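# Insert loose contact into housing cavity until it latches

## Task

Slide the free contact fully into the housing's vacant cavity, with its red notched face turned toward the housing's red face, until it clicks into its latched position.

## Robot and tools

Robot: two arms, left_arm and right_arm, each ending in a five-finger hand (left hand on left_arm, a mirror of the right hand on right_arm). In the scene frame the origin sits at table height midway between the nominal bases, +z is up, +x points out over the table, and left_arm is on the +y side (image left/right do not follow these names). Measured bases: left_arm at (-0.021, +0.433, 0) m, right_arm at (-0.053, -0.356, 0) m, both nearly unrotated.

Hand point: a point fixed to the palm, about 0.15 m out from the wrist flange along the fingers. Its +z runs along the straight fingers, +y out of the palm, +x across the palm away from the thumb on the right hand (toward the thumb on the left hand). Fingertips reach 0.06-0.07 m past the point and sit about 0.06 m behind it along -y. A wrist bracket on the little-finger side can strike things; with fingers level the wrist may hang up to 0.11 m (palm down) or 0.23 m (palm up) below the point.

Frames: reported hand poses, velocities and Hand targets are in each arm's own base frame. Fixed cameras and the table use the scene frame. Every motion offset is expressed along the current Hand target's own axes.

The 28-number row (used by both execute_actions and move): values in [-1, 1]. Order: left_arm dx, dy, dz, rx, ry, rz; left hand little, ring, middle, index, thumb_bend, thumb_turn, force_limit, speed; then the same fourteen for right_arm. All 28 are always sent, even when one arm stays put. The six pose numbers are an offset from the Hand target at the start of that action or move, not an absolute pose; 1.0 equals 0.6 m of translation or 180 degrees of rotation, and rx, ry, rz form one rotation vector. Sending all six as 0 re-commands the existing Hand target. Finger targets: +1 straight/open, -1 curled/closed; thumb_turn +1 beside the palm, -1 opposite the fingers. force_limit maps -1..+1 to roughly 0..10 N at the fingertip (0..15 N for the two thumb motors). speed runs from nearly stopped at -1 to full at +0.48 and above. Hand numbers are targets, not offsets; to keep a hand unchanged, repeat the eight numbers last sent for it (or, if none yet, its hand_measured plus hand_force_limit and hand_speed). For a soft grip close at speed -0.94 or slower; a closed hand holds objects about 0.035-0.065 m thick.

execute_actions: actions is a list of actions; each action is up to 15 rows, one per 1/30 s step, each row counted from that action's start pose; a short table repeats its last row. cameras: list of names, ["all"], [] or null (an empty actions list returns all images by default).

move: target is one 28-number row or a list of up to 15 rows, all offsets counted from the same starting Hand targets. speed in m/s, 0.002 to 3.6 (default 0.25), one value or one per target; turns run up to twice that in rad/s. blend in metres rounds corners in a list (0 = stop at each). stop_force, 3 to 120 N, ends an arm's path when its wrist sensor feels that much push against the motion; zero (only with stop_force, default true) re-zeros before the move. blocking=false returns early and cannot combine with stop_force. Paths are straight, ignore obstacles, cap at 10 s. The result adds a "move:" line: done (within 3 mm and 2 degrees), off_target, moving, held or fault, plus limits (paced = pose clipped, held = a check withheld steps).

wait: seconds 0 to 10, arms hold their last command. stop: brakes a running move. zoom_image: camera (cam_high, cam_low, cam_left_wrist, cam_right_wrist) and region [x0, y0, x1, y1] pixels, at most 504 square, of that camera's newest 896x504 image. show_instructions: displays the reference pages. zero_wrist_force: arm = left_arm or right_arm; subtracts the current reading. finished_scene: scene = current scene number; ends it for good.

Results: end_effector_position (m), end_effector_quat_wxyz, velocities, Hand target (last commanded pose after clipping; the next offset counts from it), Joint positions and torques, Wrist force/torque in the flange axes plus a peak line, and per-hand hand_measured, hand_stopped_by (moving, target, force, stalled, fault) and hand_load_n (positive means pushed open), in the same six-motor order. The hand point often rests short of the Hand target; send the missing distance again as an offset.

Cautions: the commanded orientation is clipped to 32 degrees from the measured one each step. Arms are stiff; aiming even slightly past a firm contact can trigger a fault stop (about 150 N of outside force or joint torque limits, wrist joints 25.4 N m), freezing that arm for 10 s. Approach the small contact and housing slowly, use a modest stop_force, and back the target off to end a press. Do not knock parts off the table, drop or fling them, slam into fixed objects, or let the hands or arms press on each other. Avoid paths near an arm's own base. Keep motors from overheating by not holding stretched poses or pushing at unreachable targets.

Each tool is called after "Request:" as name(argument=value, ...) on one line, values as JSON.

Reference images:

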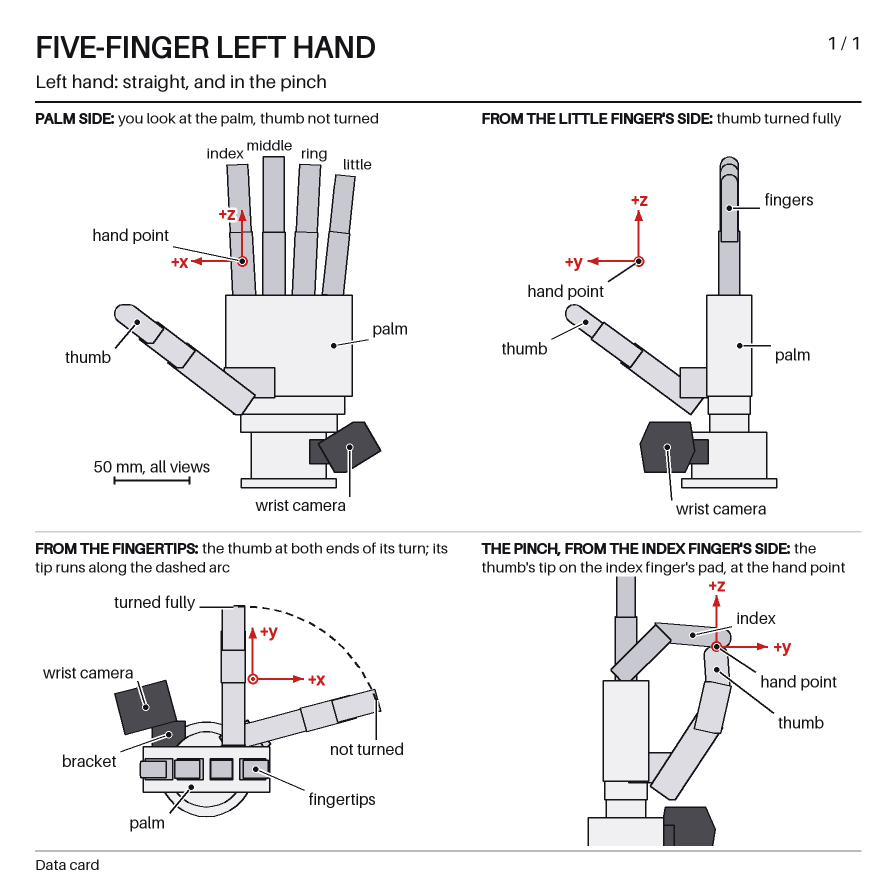

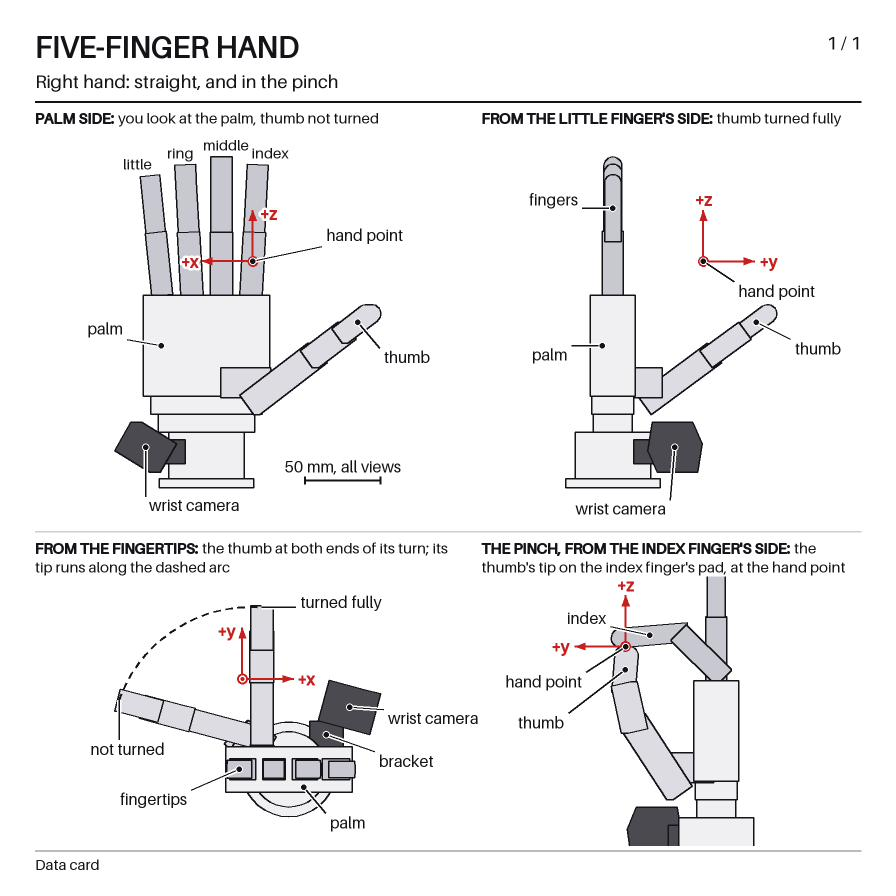

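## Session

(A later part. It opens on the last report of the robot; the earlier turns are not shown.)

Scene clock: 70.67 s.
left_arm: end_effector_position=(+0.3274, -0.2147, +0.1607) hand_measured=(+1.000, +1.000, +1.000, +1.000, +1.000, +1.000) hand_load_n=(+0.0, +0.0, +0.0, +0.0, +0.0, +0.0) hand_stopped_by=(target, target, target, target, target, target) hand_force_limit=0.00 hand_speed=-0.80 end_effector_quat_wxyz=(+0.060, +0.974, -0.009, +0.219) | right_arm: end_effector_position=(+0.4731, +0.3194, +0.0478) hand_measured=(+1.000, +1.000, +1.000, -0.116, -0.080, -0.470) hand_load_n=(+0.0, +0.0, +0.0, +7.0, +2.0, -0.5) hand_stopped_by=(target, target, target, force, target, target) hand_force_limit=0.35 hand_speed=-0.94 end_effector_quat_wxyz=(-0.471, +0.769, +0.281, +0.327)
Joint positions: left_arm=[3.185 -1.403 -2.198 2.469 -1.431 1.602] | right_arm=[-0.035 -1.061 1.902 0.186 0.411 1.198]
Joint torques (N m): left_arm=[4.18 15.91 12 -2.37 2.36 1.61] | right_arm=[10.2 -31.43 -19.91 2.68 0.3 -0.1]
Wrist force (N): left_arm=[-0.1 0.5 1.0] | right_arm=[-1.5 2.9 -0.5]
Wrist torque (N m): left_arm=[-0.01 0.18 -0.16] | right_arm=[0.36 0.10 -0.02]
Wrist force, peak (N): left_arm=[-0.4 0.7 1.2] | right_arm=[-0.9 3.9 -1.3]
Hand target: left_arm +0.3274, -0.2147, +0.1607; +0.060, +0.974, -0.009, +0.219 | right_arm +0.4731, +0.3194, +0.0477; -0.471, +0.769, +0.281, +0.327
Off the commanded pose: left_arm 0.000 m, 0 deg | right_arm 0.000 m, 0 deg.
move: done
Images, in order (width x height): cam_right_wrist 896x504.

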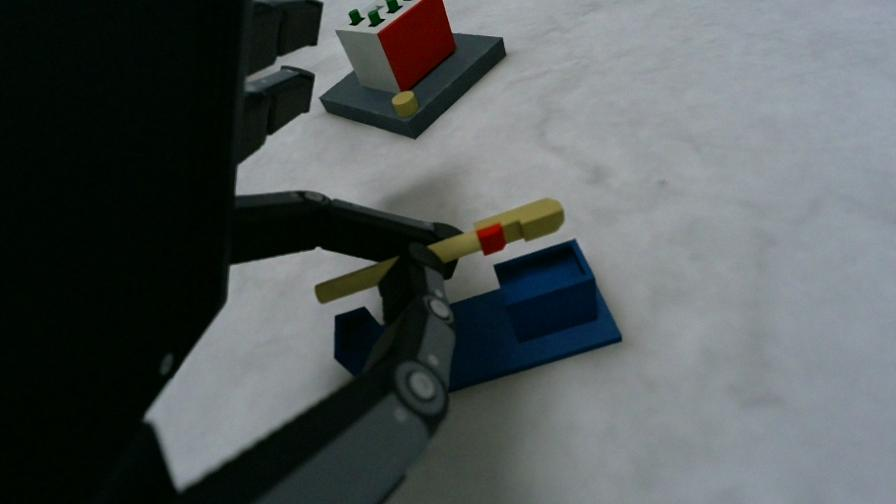

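Request:
move(target=[0,0,0,0,0,0,1,1,1,1,1,1,0,-0.8,-0.025,0.0176,0.0111,0,0,0,1,1,1,-0.6,-0.08,-0.47,0.35,-0.94], speed=0.02, stop_force=4, cameras=["cam_right_wrist"])

Request:
zoom_image(camera="cam_right_wrist", region=[290, 150, 650, 400])

Scene clock: 73.50 s.
left_arm: end_effector_position=(+0.3274, -0.2147, +0.1607) hand_measured=(+1.000, +1.000, +1.000, +1.000, +1.000, +1.000) hand_load_n=(+0.0, +0.0, +0.0, +0.0, +0.0, +0.0) hand_stopped_by=(target, target, target, target, target, target) hand_force_limit=0.00 hand_speed=-0.80 end_effector_quat_wxyz=(+0.060, +0.974, -0.009, +0.219) | right_arm: end_effector_position=(+0.4731, +0.3194, +0.0282) hand_measured=(+1.000, +1.000, +1.000, -0.116, -0.080, -0.470) hand_load_n=(+0.0, +0.0, +0.0, +7.0, +2.0, +0.0) hand_stopped_by=(target, target, target, force, target, target) hand_force_limit=0.35 hand_speed=-0.94 end_effector_quat_wxyz=(-0.471, +0.769, +0.281, +0.327)
Joint positions: left_arm=[3.185 -1.403 -2.198 2.469 -1.431 1.602] | right_arm=[-0.035 -1.024 1.91 0.14 0.411 1.198]
Joint torques (N m): left_arm=[3 15.97 12.27 -2.33 2.44 1.63] | right_arm=[-11.38 -43.16 -19.81 3.77 -1.35 1.64]
Wrist force (N): left_arm=[-0.4 0.5 0.8] | right_arm=[-2.1 2.8 -1.0]
Wrist torque (N m): left_arm=[-0.01 0.22 -0.17] | right_arm=[0.31 0.15 -0.01]
Wrist force, peak (N): left_arm=[-0.3 0.8 1.0] | right_arm=[-2.0 3.1 -1.2]
Hand target: left_arm +0.3274, -0.2147, +0.1607; +0.060, +0.974, -0.009, +0.219 | right_arm +0.4731, +0.3194, +0.0282; -0.471, +0.769, +0.281, +0.327
Off the commanded pose: left_arm 0.000 m, 0 deg | right_arm 0.000 m, 0 deg.
move: done
Images, in order (width x height): cam_right_wrist 896x504.

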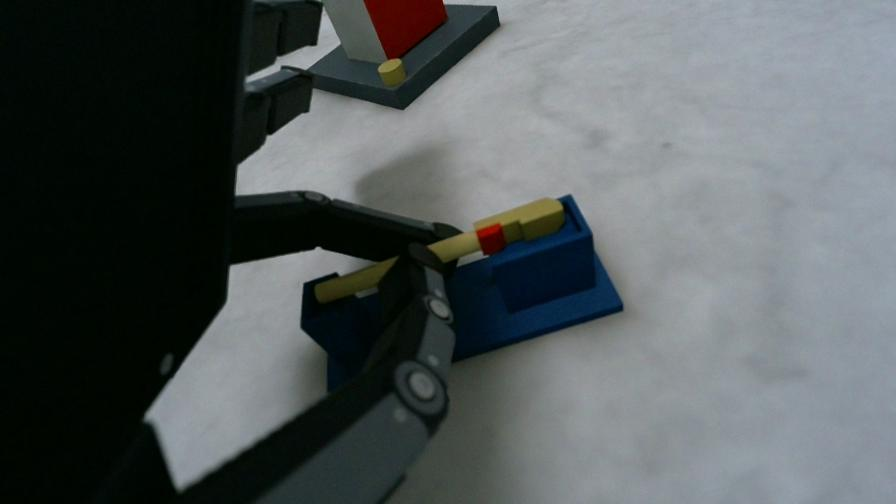

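Scaled by 1.400.

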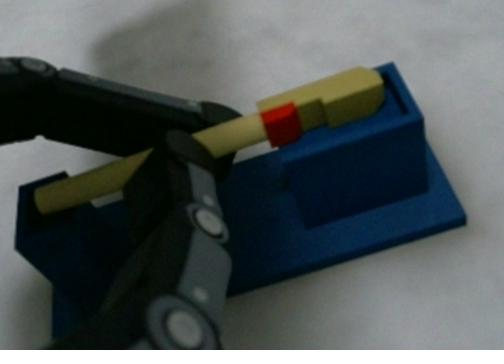

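Request:
move(target=[[0,0,0,0,0,0,1,1,1,0.1,0.3,-0.47,-0.4,0,0,0,0,0,0,0,1,1,1,0.1,0.2,-0.47,0.35,-0.6],[0,0,0,0,0,0,1,1,1,0.1,0.3,-0.47,-0.4,0,0.064,-0.0451,-0.0284,0,0,0,1,1,1,0.1,0.2,-0.47,0.35,-0.6],[0.1142,0.1832,-0.07,-0.0105,-0.2105,-0.333,1,1,1,0.1,0.3,-0.47,-0.4,0,0.0963,0.001,-0.5248,0,0,0,1,1,1,0.1,0.2,-0.47,0.35,-0.6],[0.075,0.3108,0.2285,-0.021,-0.421,-0.6661,1,1,1,0.1,0.3,-0.47,-0.4,0,0.0963,0.001,-0.5248,0,0,0,1,1,1,0.1,0.2,-0.47,0.35,-0.6]], speed=[0.1,0.1,0.4,0.4], blend=[0,0,0.04,0], cameras=["all"])

Request:
zoom_image(camera="cam_left_wrist", region=[250, 150, 600, 380])

Scene clock: 85.03 s.
left_arm: end_effector_position=(+0.4180, -0.4161, +0.0780) hand_measured=(+1.000, +1.000, +1.000, +0.100, +0.300, -0.470) hand_load_n=(+0.0, +0.0, +0.0, +0.0, +0.0, +0.0) hand_stopped_by=(target, target, target, target, target, target) hand_force_limit=-0.40 hand_speed=0.00 end_effector_quat_wxyz=(+0.214, +0.435, +0.739, -0.468) | right_arm: end_effector_position=(+0.4346, +0.0401, +0.1799) hand_measured=(+1.000, +1.000, +1.000, +0.100, +0.200, -0.470) hand_load_n=(+0.0, +0.0, +0.0, +0.0, +0.0, +0.0) hand_stopped_by=(target, target, target, target, target, target) hand_force_limit=0.35 hand_speed=-0.60 end_effector_quat_wxyz=(-0.471, +0.769, +0.281, +0.327)
Joint positions: left_arm=[2.936 -2.162 -1.664 2.447 -0.499 -0.827] | right_arm=[-0.782 -1.143 2.047 1.61 0.621 -0.424]
Joint torques (N m): left_arm=[10.97 32.59 22 -1.06 3.59 -2.37] | right_arm=[12.83 -21.41 -4.47 4.07 0.69 -1.74]
Wrist force (N): left_arm=[0.0 -0.4 0.3] | right_arm=[-1.2 2.9 -0.7]
Wrist torque (N m): left_arm=[0.02 0.03 -0.01] | right_arm=[0.36 0.05 -0.02]
Wrist force, peak (N): left_arm=[-0.8 0.0 1.3] | right_arm=[-2.5 3.4 -0.4]
Hand target: left_arm +0.4181, -0.4161, +0.0780; +0.214, +0.435, +0.739, -0.468 | right_arm +0.4346, +0.0401, +0.1799; -0.471, +0.769, +0.281, +0.327
Off the commanded pose: left_arm 0.000 m, 0 deg | right_arm 0.000 m, 0 deg.
move: done

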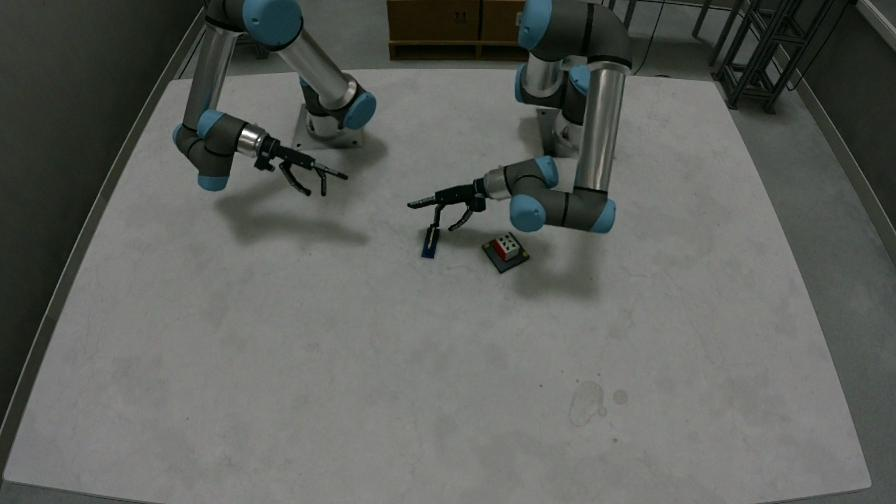

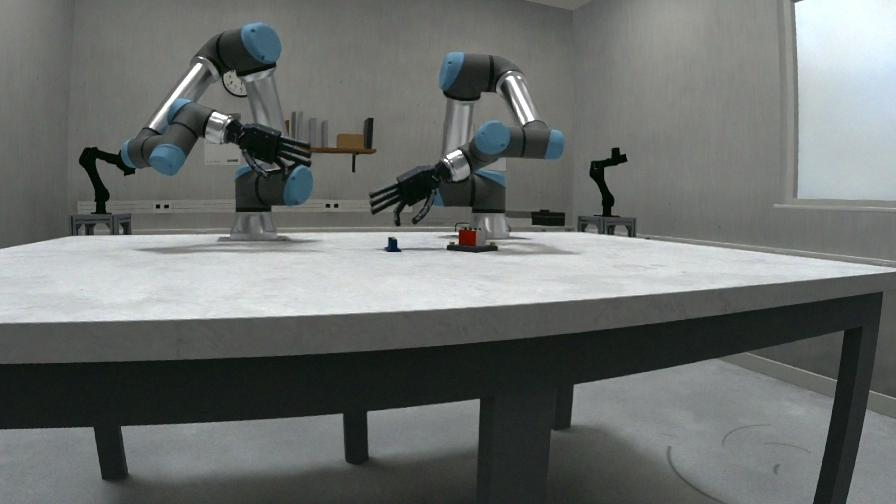

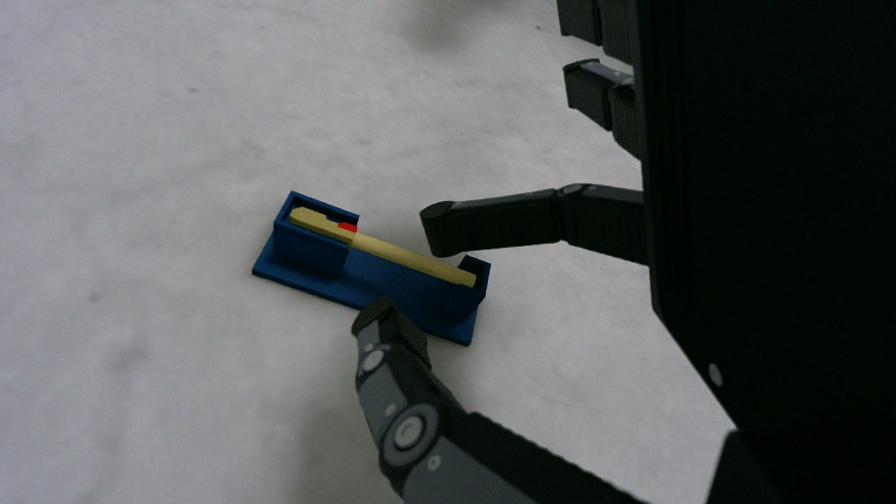

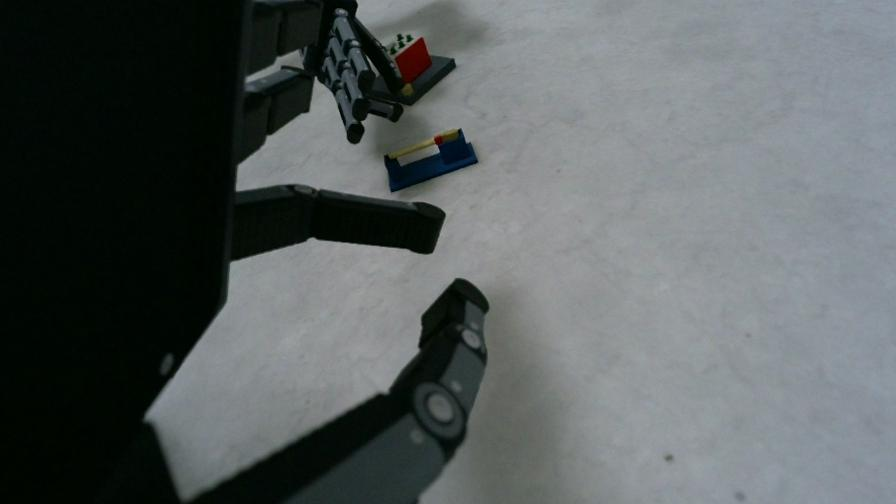

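Scaled by 1.440.

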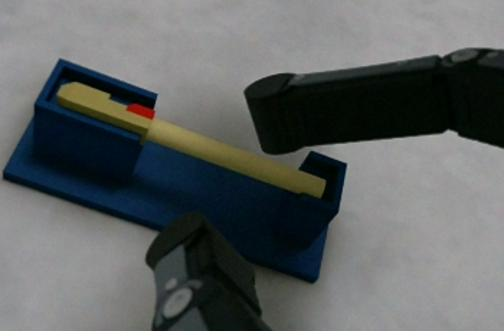

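Request:
move(target=[[-0.0105,0.0075,0.0482,0.0136,0.0095,0.0088,1,1,1,0.1,0.2,-0.47,-0.4,0,0,0,0,0,0,0,1,1,1,0.1,0.2,-0.47,0.35,-0.6],[0.0338,0.0387,0.077,0.0136,0.0095,0.0088,1,1,1,0.1,0.2,-0.47,-0.4,0,0,0,0,0,0,0,1,1,1,0.1,0.2,-0.47,0.35,-0.6]], speed=[0.1,0.05], stop_force=6, cameras=["cam_left_wrist","cam_right_wrist"])

Request:
zoom_image(camera="cam_left_wrist", region=[250, 150, 600, 380])

Request:
zoom_image(camera="cam_right_wrist", region=[340, 60, 520, 200])

Scene clock: 89.90 s.
left_arm: end_effector_position=(+0.4228, -0.4434, +0.0299) hand_measured=(+1.000, +1.000, +1.000, +0.100, +0.200, -0.470) hand_load_n=(-0.5, +0.0, +0.0, +0.0, +0.0, +0.0) hand_stopped_by=(target, target, target, target, target, target) hand_force_limit=-0.40 hand_speed=0.00 end_effector_quat_wxyz=(+0.200, +0.456, +0.726, -0.474) | right_arm: end_effector_position=(+0.4346, +0.0401, +0.1799) hand_measured=(+1.000, +1.000, +1.000, +0.100, +0.200, -0.470) hand_load_n=(+0.0, +0.0, +0.0, +0.0, +0.0, +0.0) hand_stopped_by=(target, target, target, target, target, target) hand_force_limit=0.35 hand_speed=-0.60 end_effector_quat_wxyz=(-0.471, +0.769, +0.281, +0.327)
Joint positions: left_arm=[2.886 -2.29 -1.592 2.486 -0.497 -0.808] | right_arm=[-0.782 -1.143 2.047 1.61 0.621 -0.424]
Joint torques (N m): left_arm=[6.84 51.43 21.66 -4.66 -0.98 -1.08] | right_arm=[13.27 -22.54 -4.6 4.2 0.81 -1.52]
Wrist force (N): left_arm=[-0.1 -0.6 -0.1] | right_arm=[-1.7 2.9 -0.9]
Wrist torque (N m): left_arm=[0.01 0.02 0.04] | right_arm=[0.37 0.13 -0.04]
Wrist force, peak (N): left_arm=[-0.2 -1.2 0.2] | right_arm=[-1.8 3.1 -0.9]
Hand target: left_arm +0.4228, -0.4434, +0.0299; +0.200, +0.456, +0.726, -0.474 | right_arm +0.4346, +0.0401, +0.1799; -0.471, +0.769, +0.281, +0.327
Off the commanded pose: left_arm 0.000 m, 0 deg | right_arm 0.000 m, 0 deg.
move: done
Images, in order (width x height): cam_left_wrist 896x504, cam_right_wrist 896x504.

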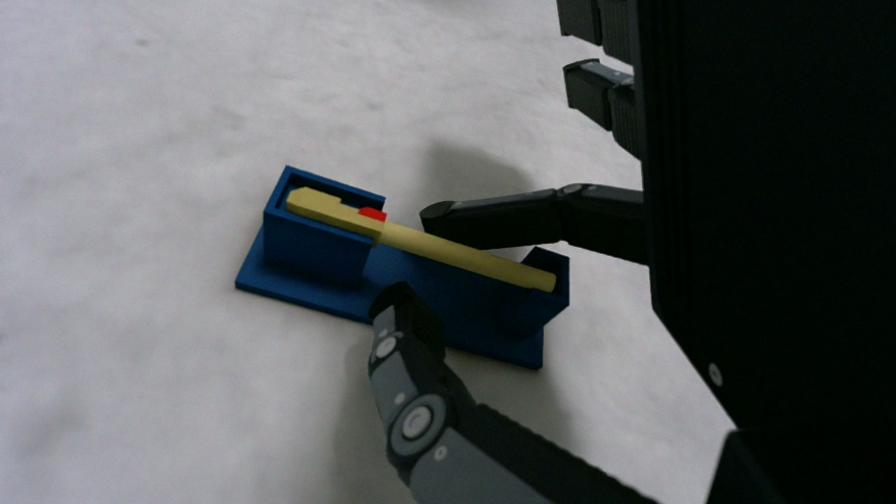

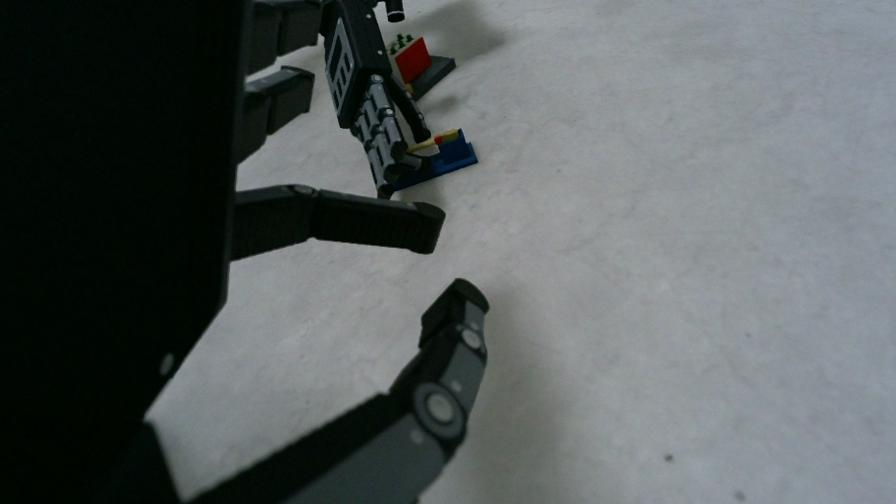

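Scaled by 1.440.

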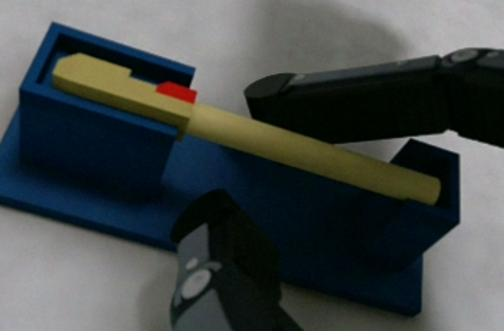

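Scaled by 2.800.

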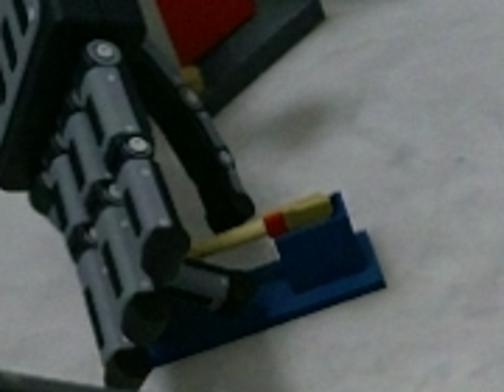

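Request:
move(target=[-0.0037,0,0.0067,0,0,0,1,1,1,0.1,-0.08,-0.47,-0.6,-0.5,0,0,0,0,0,0,1,1,1,0.1,0.2,-0.47,0.35,-0.6], speed=0.03, cameras=["cam_left_wrist"])

Request:
zoom_image(camera="cam_left_wrist", region=[320, 150, 580, 350])

Scene clock: 92.53 s.
left_arm: end_effector_position=(+0.4234, -0.4481, +0.0296) hand_measured=(+1.000, +1.000, +1.000, +0.100, -0.080, -0.470) hand_load_n=(-0.5, -0.5, +0.0, +0.0, +0.0, +0.0) hand_stopped_by=(target, target, target, target, target, target) hand_force_limit=-0.60 hand_speed=-0.50 end_effector_quat_wxyz=(+0.200, +0.456, +0.726, -0.474) | right_arm: end_effector_position=(+0.4346, +0.0401, +0.1799) hand_measured=(+1.000, +1.000, +1.000, +0.100, +0.200, -0.470) hand_load_n=(+0.0, +0.0, +0.0, +0.0, +0.0, +0.0) hand_stopped_by=(target, target, target, target, target, target) hand_force_limit=0.35 hand_speed=-0.60 end_effector_quat_wxyz=(-0.471, +0.769, +0.281, +0.327)
Joint positions: left_arm=[2.877 -2.293 -1.582 2.495 -0.499 -0.827] | right_arm=[-0.782 -1.143 2.047 1.61 0.621 -0.424]
Joint torques (N m): left_arm=[3.98 40.25 8.31 -2.06 -0.71 1.88] | right_arm=[12.74 -22.14 -5.14 4.04 0.77 -1.65]
Wrist force (N): left_arm=[-0.1 -0.6 0.0] | right_arm=[-1.6 2.8 -0.6]
Wrist torque (N m): left_arm=[0.00 0.05 0.13] | right_arm=[0.34 0.10 -0.04]
Wrist force, peak (N): left_arm=[0.1 -0.9 0.0] | right_arm=[-1.7 3.2 -0.5]
Hand target: left_arm +0.4233, -0.4480, +0.0296; +0.200, +0.456, +0.726, -0.474 | right_arm +0.4346, +0.0401, +0.1799; -0.471, +0.769, +0.281, +0.327
Off the commanded pose: left_arm 0.000 m, 0 deg | right_arm 0.000 m, 0 deg.
move: done
Images, in order (width x height): cam_left_wrist 896x504.

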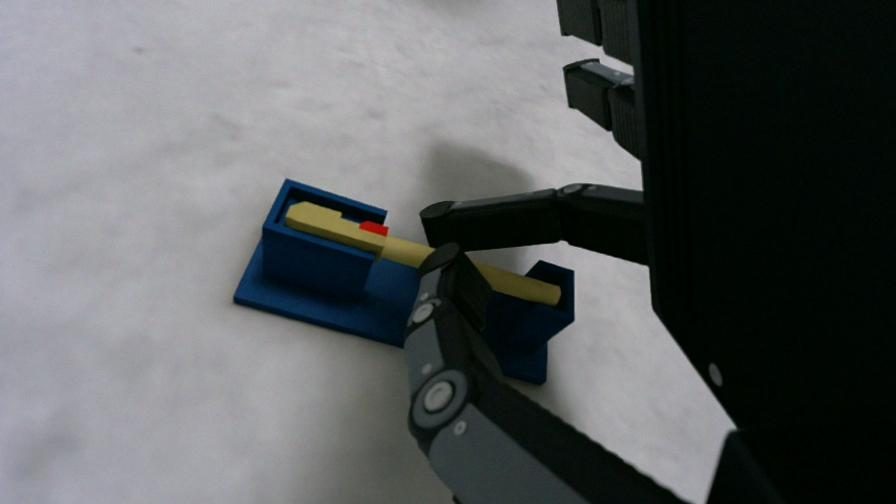

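Scaled by 1.938.

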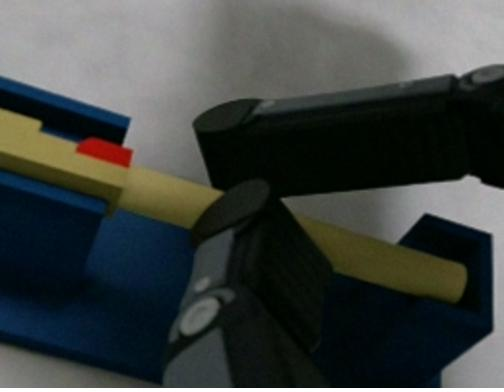

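Request:
move(target=[[0.002,0,0,0,0,0,1,1,1,0.1,-0.08,-0.47,-0.5,-0.9,0,0,0,0,0,0,1,1,1,0.1,0.2,-0.47,0.35,-0.6],[0.002,0,0,0,0,0,1,1,1,-0.4,-0.08,-0.47,-0.5,-0.9,0,0,0,0,0,0,1,1,1,0.1,0.2,-0.47,0.35,-0.6]], speed=0.03, cameras=["cam_left_wrist"])

Request:
zoom_image(camera="cam_left_wrist", region=[320, 150, 580, 350])

Scene clock: 95.00 s.
left_arm: end_effector_position=(+0.4227, -0.4474, +0.0288) hand_measured=(+1.000, +1.000, +1.000, -0.102, -0.080, -0.470) hand_load_n=(+0.0, +0.0, +0.0, +4.5, +1.0, +0.0) hand_stopped_by=(target, target, target, force, target, target) hand_force_limit=-0.50 hand_speed=-0.90 end_effector_quat_wxyz=(+0.200, +0.456, +0.726, -0.474) | right_arm: end_effector_position=(+0.4346, +0.0401, +0.1799) hand_measured=(+1.000, +1.000, +1.000, +0.100, +0.200, -0.470) hand_load_n=(+0.0, +0.0, +0.0, +0.0, +0.0, +0.0) hand_stopped_by=(target, target, target, target, target, target) hand_force_limit=0.35 hand_speed=-0.60 end_effector_quat_wxyz=(-0.471, +0.769, +0.281, +0.327)
Joint positions: left_arm=[2.878 -2.293 -1.586 2.497 -0.499 -0.825] | right_arm=[-0.782 -1.143 2.047 1.61 0.621 -0.424]
Joint torques (N m): left_arm=[6.04 37.3 18.07 -3.07 3.15 -0.76] | right_arm=[13.11 -22.74 -4.27 3.97 0.58 -1.77]
Wrist force (N): left_arm=[-0.4 -1.2 1.3] | right_arm=[-1.4 2.9 -0.7]
Wrist torque (N m): left_arm=[-0.03 0.02 -0.07] | right_arm=[0.37 0.07 -0.03]
Wrist force, peak (N): left_arm=[-0.2 -1.6 1.7] | right_arm=[-1.4 3.1 -0.9]
Hand target: left_arm +0.4227, -0.4474, +0.0288; +0.200, +0.456, +0.726, -0.474 | right_arm +0.4346, +0.0401, +0.1799; -0.471, +0.769, +0.281, +0.327
Off the commanded pose: left_arm 0.000 m, 0 deg | right_arm 0.000 m, 0 deg.
move: done
Images, in order (width x height): cam_left_wrist 896x504.

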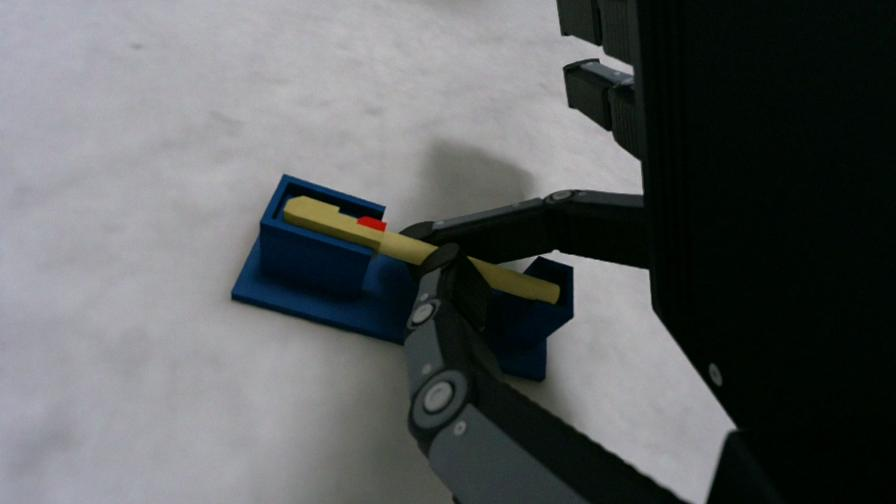

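Scaled by 1.938.

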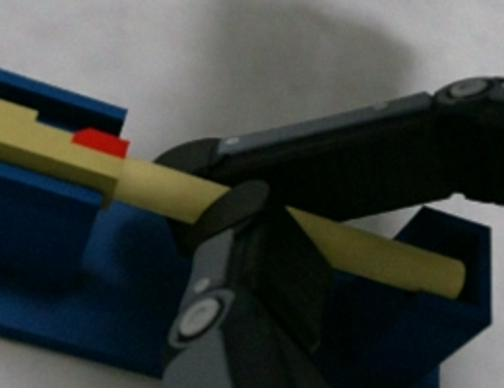

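Request:
move(target=[[0,0,0,0,0,0,1,1,1,-0.6,-0.08,-0.47,0.35,-0.94,0,0,0,0,0,0,1,1,1,0.1,0.2,-0.47,0.35,-0.6],[-0.0181,-0.0126,-0.0117,0,0,0,1,1,1,-0.6,-0.08,-0.47,0.35,-0.94,0,0,0,0,0,0,1,1,1,0.1,0.2,-0.47,0.35,-0.6],[-0.1204,-0.0843,-0.0783,0,0,0,1,1,1,-0.6,-0.08,-0.47,0.35,-0.94,0,0,0,0,0,0,1,1,1,0.1,0.2,-0.47,0.35,-0.6],[-0.0253,-0.0277,-0.378,0.0962,-0.2873,-0.5258,1,1,1,-0.6,-0.08,-0.47,0.35,-0.94,0,0,0,0,0,0,1,1,1,0.1,0.2,-0.47,0.35,-0.6]], speed=[0.05,0.05,0.2,0.22], blend=[0,0.01,0.03,0], cameras=["cam_left_wrist","cam_right_wrist"])

Request:
zoom_image(camera="cam_left_wrist", region=[260, 160, 600, 340])

Scene clock: 106.30 s.
left_arm: end_effector_position=(+0.4484, -0.2591, +0.1547) hand_measured=(+1.000, +1.000, +1.000, -0.106, -0.080, -0.470) hand_load_n=(+0.0, +0.0, +0.0, +3.5, +1.5, -0.5) hand_stopped_by=(target, target, target, force, target, target) hand_force_limit=0.35 hand_speed=-0.94 end_effector_quat_wxyz=(-0.002, +0.406, -0.604, +0.686) | right_arm: end_effector_position=(+0.4346, +0.0401, +0.1799) hand_measured=(+1.000, +1.000, +1.000, +0.100, +0.200, -0.470) hand_load_n=(+0.0, +0.0, +0.0, +0.0, +0.0, +0.5) hand_stopped_by=(target, target, target, target, target, target) hand_force_limit=0.35 hand_speed=-0.60 end_effector_quat_wxyz=(-0.471, +0.769, +0.281, +0.327)
Joint positions: left_arm=[3.464 -1.76 -2.177 3.723 -0.278 -3.524] | right_arm=[-0.782 -1.143 2.047 1.61 0.621 -0.424]
Joint torques (N m): left_arm=[-11.97 15.73 22.15 1.13 2.54 1.35] | right_arm=[12.5 -22.93 -6.2 3.98 0.69 -1.77]
Wrist force (N): left_arm=[-0.7 1.5 1.4] | right_arm=[-1.7 2.8 -0.8]
Wrist torque (N m): left_arm=[0.29 0.37 -0.15] | right_arm=[0.35 0.12 -0.04]
Wrist force, peak (N): left_arm=[-0.9 -1.9 1.9] | right_arm=[-1.7 3.0 -1.1]
Hand target: left_arm +0.4484, -0.2592, +0.1547; -0.002, +0.406, -0.604, +0.686 | right_arm +0.4346, +0.0401, +0.1799; -0.471, +0.769, +0.281, +0.327
Off the commanded pose: left_arm 0.000 m, 0 deg | right_arm 0.000 m, 0 deg.
move: done; blend cut to 0.0075 m at target 2
Images, in order (width x height): cam_left_wrist 896x504, cam_right_wrist 896x504.

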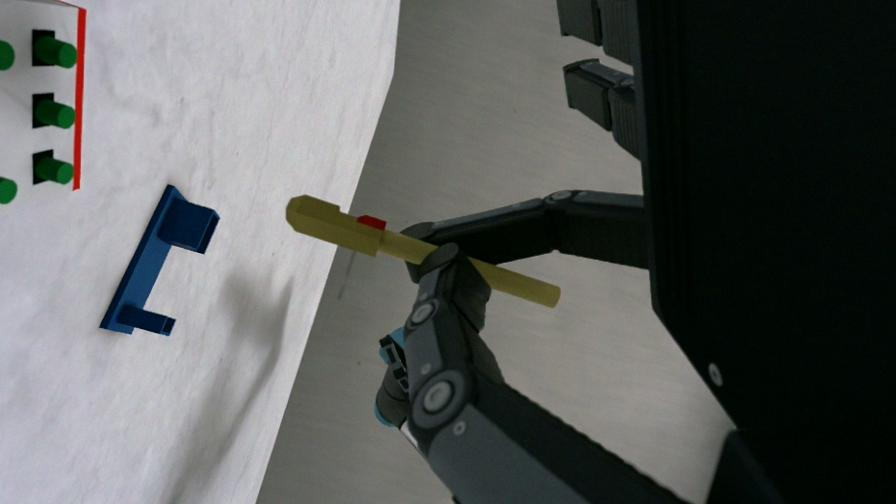

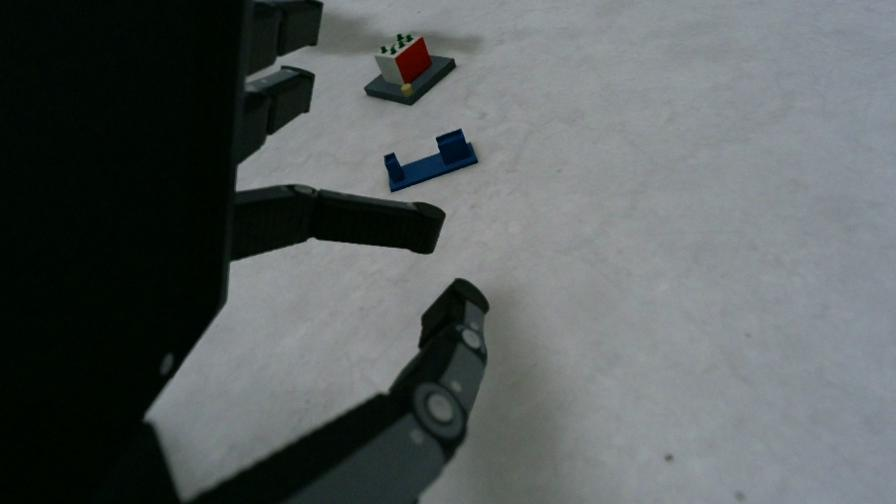

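Scaled by 1.482.

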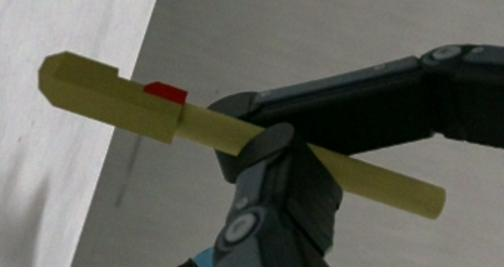

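Request:
zoom_image(camera="cam_left_wrist", region=[275, 185, 395, 270])

Scaled by 4.200.

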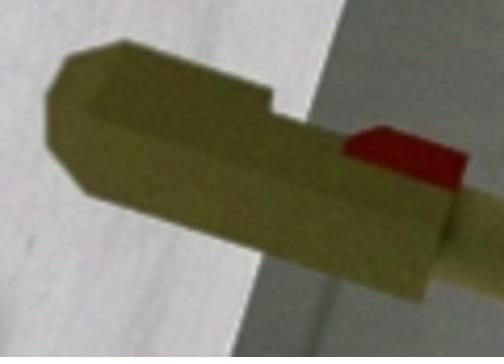

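Request:
move(target=[[0,0,0,0,0,0,1,1,1,-0.65,-0.08,-0.47,0.35,-0.94,0,0,0,0,0,0,1,1,1,1,1,1,0,0],[-0.0028,-0.0018,-0.0017,-0.108,0.1548,-0.0002,1,1,1,-0.65,-0.08,-0.47,0.35,-0.94,0.0102,-0.424,0.6213,0.112,-0.4308,-0.75,1,1,1,1,1,1,0,0]], speed=[0.05,0.35], cameras=["all"])

Request:
zoom_image(camera="cam_right_wrist", region=[330, 130, 570, 430])

Request:
zoom_image(camera="cam_left_wrist", region=[0, 0, 420, 320])

Scene clock: 118.20 s.
left_arm: end_effector_position=(+0.4494, -0.2573, +0.1547) hand_measured=(+1.000, +1.000, +1.000, -0.116, -0.080, -0.470) hand_load_n=(+0.0, +0.0, +0.0, +8.0, +2.5, -0.5) hand_stopped_by=(target, target, target, force, target, target) hand_force_limit=0.35 hand_speed=-0.94 end_effector_quat_wxyz=(-0.211, -0.224, +0.693, -0.652) | right_arm: end_effector_position=(+0.3392, +0.4811, +0.1949) hand_measured=(+1.000, +1.000, +1.000, +1.000, +1.000, +1.000) hand_load_n=(+0.0, +0.0, +0.0, +0.0, +0.0, +0.0) hand_stopped_by=(target, target, target, target, target, target) hand_force_limit=0.00 hand_speed=0.00 end_effector_quat_wxyz=(+0.221, +0.016, +0.974, +0.055)
Joint positions: left_arm=[3.388 -2.421 -1.767 1.288 -0.253 -0.86] | right_arm=[0.796 -1.219 1.54 0.855 1.812 -0.79]
Joint torques (N m): left_arm=[10.05 50.73 -0.75 1.32 2.54 -2.25] | right_arm=[-5.02 -35.87 -16.46 3.47 1.61 -1.09]
Wrist force (N): left_arm=[-0.4 0.7 1.3] | right_arm=[-0.2 1.4 0.7]
Wrist torque (N m): left_arm=[0.22 0.32 -0.03] | right_arm=[0.09 -0.03 0.01]
Wrist force, peak (N): left_arm=[-0.5 2.0 1.6] | right_arm=[-1.7 3.4 -1.1]
Hand target: left_arm +0.4495, -0.2572, +0.1547; -0.211, -0.224, +0.693, -0.652 | right_arm +0.3392, +0.4810, +0.1949; +0.221, +0.016, +0.974, +0.055
Off the commanded pose: left_arm 0.000 m, 0 deg | right_arm 0.000 m, 0 deg.
move: done

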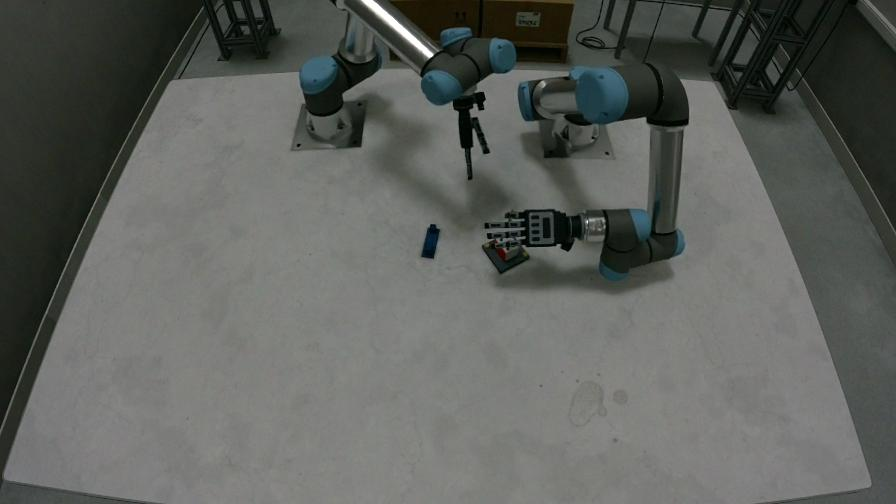

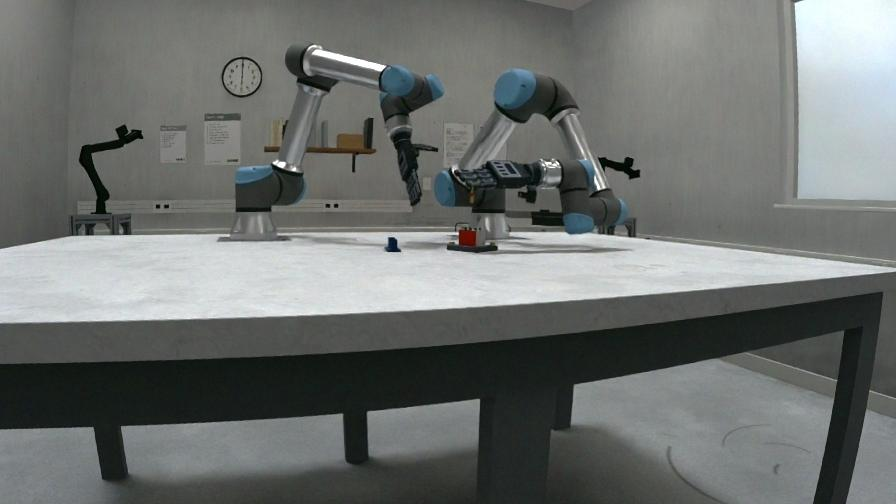

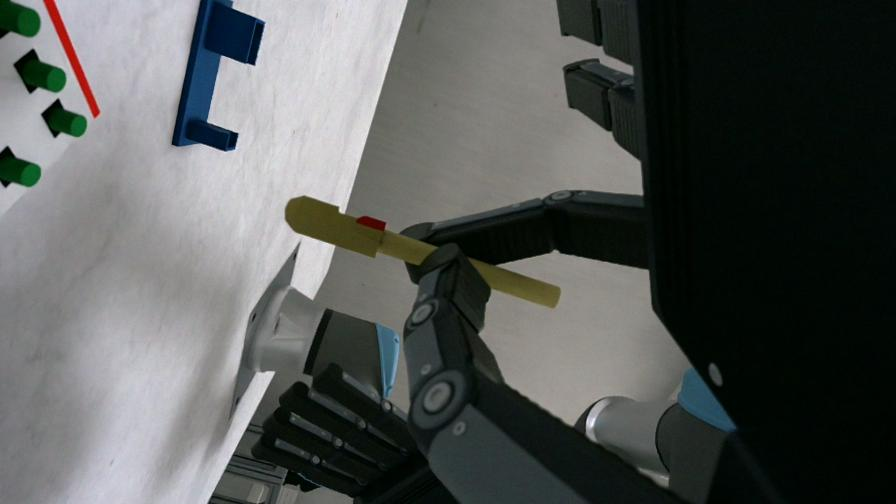

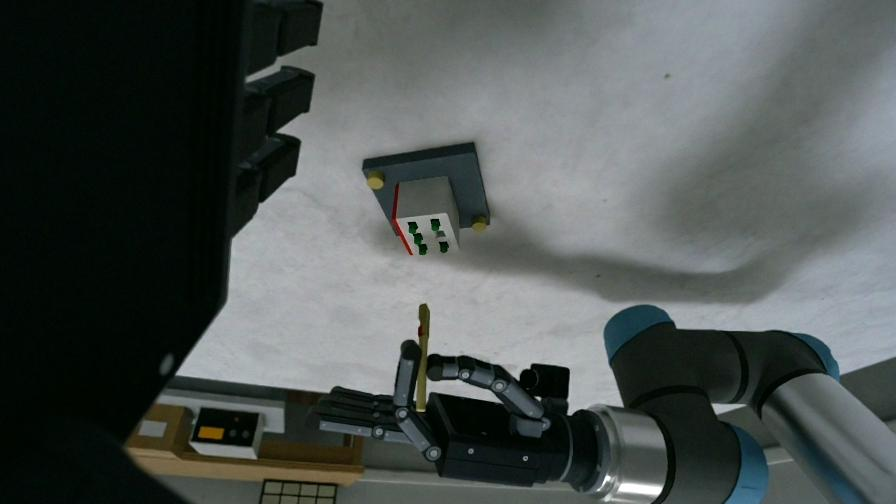

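Scaled by 1.680.

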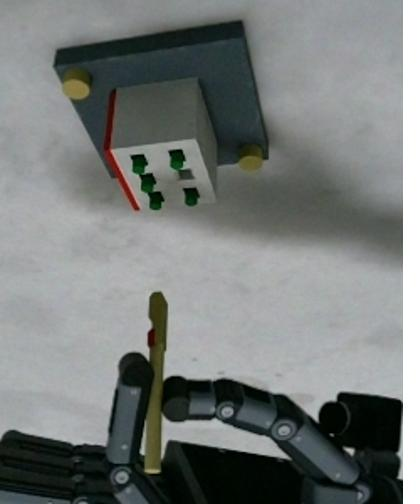

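Scaled by 1.200.

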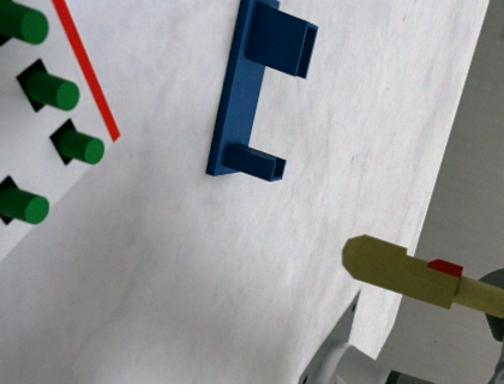

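Request:
move(target=[0,0,0,0.108,-0.1548,0.0002,1,1,1,-0.65,-0.08,-0.47,0.35,-0.94,0,0,0,0,0,0,1,1,1,1,1,1,0,0], speed=0.15)

Scene clock: 124.97 s.
left_arm: end_effector_position=(+0.4494, -0.2573, +0.1547) hand_measured=(+1.000, +1.000, +1.000, -0.116, -0.080, -0.470) hand_load_n=(+0.0, +0.0, +0.0, +8.0, +3.0, -0.5) hand_stopped_by=(target, target, target, force, target, target) hand_force_limit=0.35 hand_speed=-0.94 end_effector_quat_wxyz=(-0.002, +0.406, -0.604, +0.686) | right_arm: end_effector_position=(+0.3392, +0.4810, +0.1949) hand_measured=(+1.000, +1.000, +1.000, +1.000, +1.000, +1.000) hand_load_n=(+0.0, +0.0, +0.5, +0.0, +0.0, +0.0) hand_stopped_by=(target, target, target, target, target, target) hand_force_limit=0.00 hand_speed=0.00 end_effector_quat_wxyz=(+0.221, +0.016, +0.974, +0.055)
Joint positions: left_arm=[3.468 -2.246 -2.346 1.232 0.274 -0.378] | right_arm=[0.796 -1.219 1.54 0.855 1.812 -0.79]
Joint torques (N m): left_arm=[9.73 30.77 12.63 0.07 -2.85 0.09] | right_arm=[-13.55 -39.56 -22.28 3 0.52 -1.73]
Wrist force (N): left_arm=[-0.1 1.3 1.4] | right_arm=[0.1 1.8 0.7]
Wrist torque (N m): left_arm=[0.28 0.31 0.06] | right_arm=[0.16 -0.08 0.06]
Wrist force, peak (N): left_arm=[-0.1 1.5 1.5] | right_arm=[0.1 1.8 0.7]
Hand target: left_arm +0.4495, -0.2572, +0.1547; -0.002, +0.406, -0.604, +0.686 | right_arm +0.3392, +0.4810, +0.1949; +0.221, +0.016, +0.974, +0.055
Off the commanded pose: left_arm 0.000 m, 0 deg | right_arm 0.000 m, 0 deg.
move: done

Request:
move(target=[0,0,0,-0.108,0.1548,-0.0002,1,1,1,-0.65,-0.08,-0.47,0.35,-0.94,0,0,0,0,0,0,1,1,1,1,1,1,0,0], speed=0.06, cameras=["cam_right_wrist","cam_left_wrist","cam_low"])

Request:
zoom_image(camera="cam_right_wrist", region=[370, 170, 500, 430])

Scene clock: 131.73 s.
left_arm: end_effector_position=(+0.4494, -0.2573, +0.1547) hand_measured=(+1.000, +1.000, +1.000, -0.116, -0.080, -0.470) hand_load_n=(+0.0, +0.0, +0.0, +8.0, +2.5, -0.5) hand_stopped_by=(target, target, target, force, target, target) hand_force_limit=0.35 hand_speed=-0.94 end_effector_quat_wxyz=(-0.211, -0.224, +0.693, -0.652) | right_arm: end_effector_position=(+0.3392, +0.4810, +0.1949) hand_measured=(+1.000, +1.000, +1.000, +1.000, +1.000, +1.000) hand_load_n=(+0.0, +0.0, +0.5, +0.0, +0.0, +0.0) hand_stopped_by=(target, target, target, target, target, target) hand_force_limit=0.00 hand_speed=0.00 end_effector_quat_wxyz=(+0.221, +0.016, +0.974, +0.055)
Joint positions: left_arm=[3.388 -1.982 -1.867 -2.193 0.253 2.282] | right_arm=[0.796 -1.219 1.54 0.855 1.812 -0.79]
Joint torques (N m): left_arm=[9.86 43.79 6.68 3.01 -3.21 -1.76] | right_arm=[-13.52 -40.94 -17.28 1.82 -0.95 -1.52]
Wrist force (N): left_arm=[-0.2 1.5 1.7] | right_arm=[0.2 1.3 0.6]
Wrist torque (N m): left_arm=[0.25 0.30 -0.12] | right_arm=[0.09 -0.07 0.04]
Wrist force, peak (N): left_arm=[-0.4 1.4 1.9] | right_arm=[0.1 1.6 1.0]
Hand target: left_arm +0.4495, -0.2572, +0.1547; -0.211, -0.224, +0.693, -0.652 | right_arm +0.3392, +0.4810, +0.1949; +0.221, +0.016, +0.974, +0.055
Off the commanded pose: left_arm 0.000 m, 0 deg | right_arm 0.000 m, 0 deg.
move: done
Images, in order (width x height): cam_low 896x504, cam_left_wrist 896x504, cam_right_wrist 896x504.

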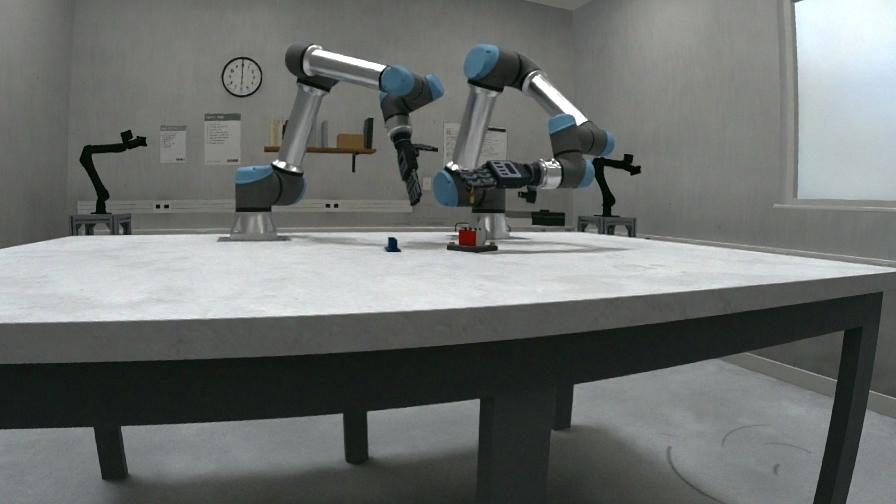

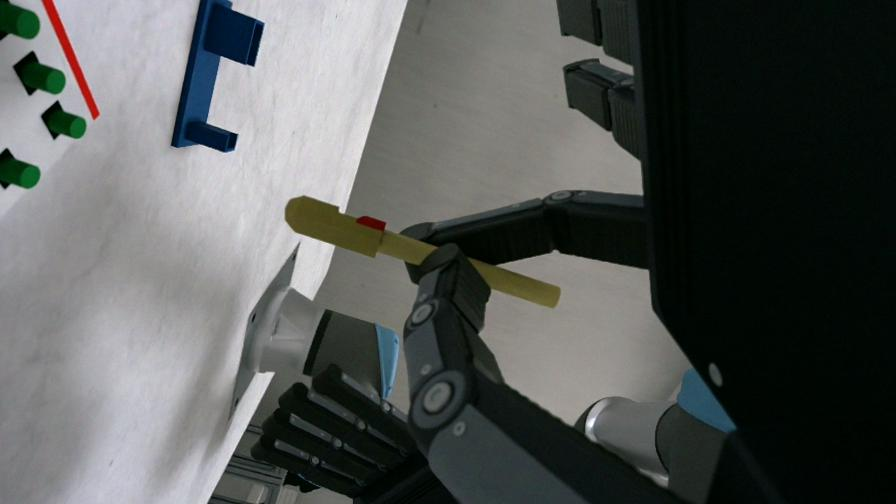

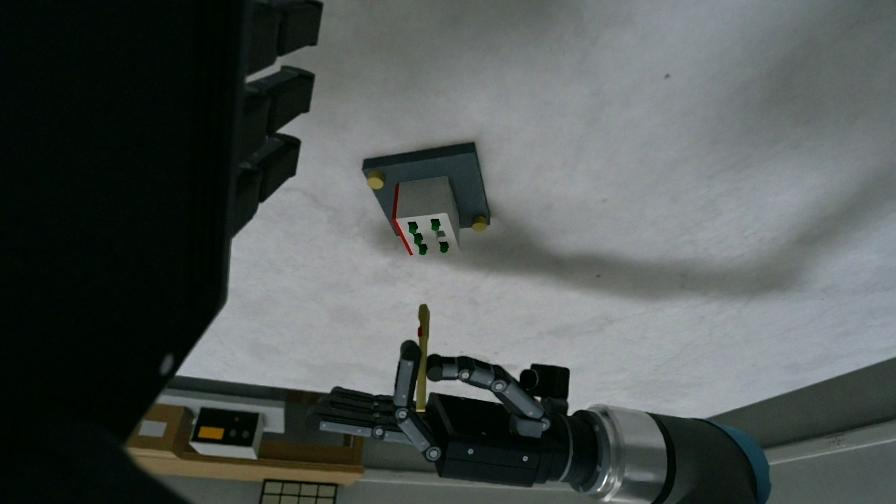

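Scaled by 1.938.

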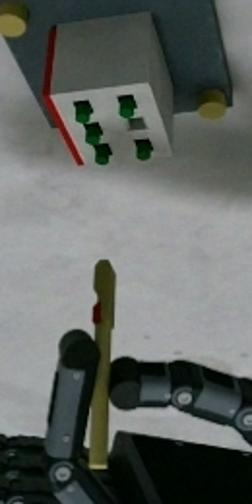

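Request:
zoom_image(camera="cam_right_wrist", region=[375, 165, 485, 275])

Request:
zoom_image(camera="cam_right_wrist", region=[395, 295, 455, 420])

Scaled by 4.582.

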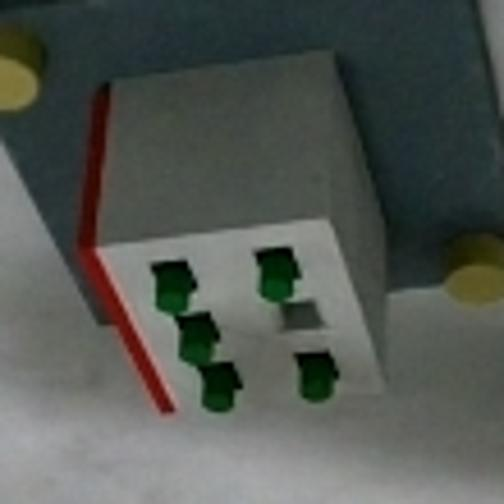

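Scaled by 4.032.

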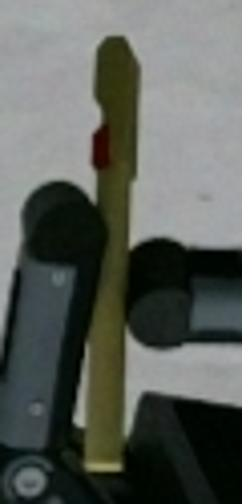

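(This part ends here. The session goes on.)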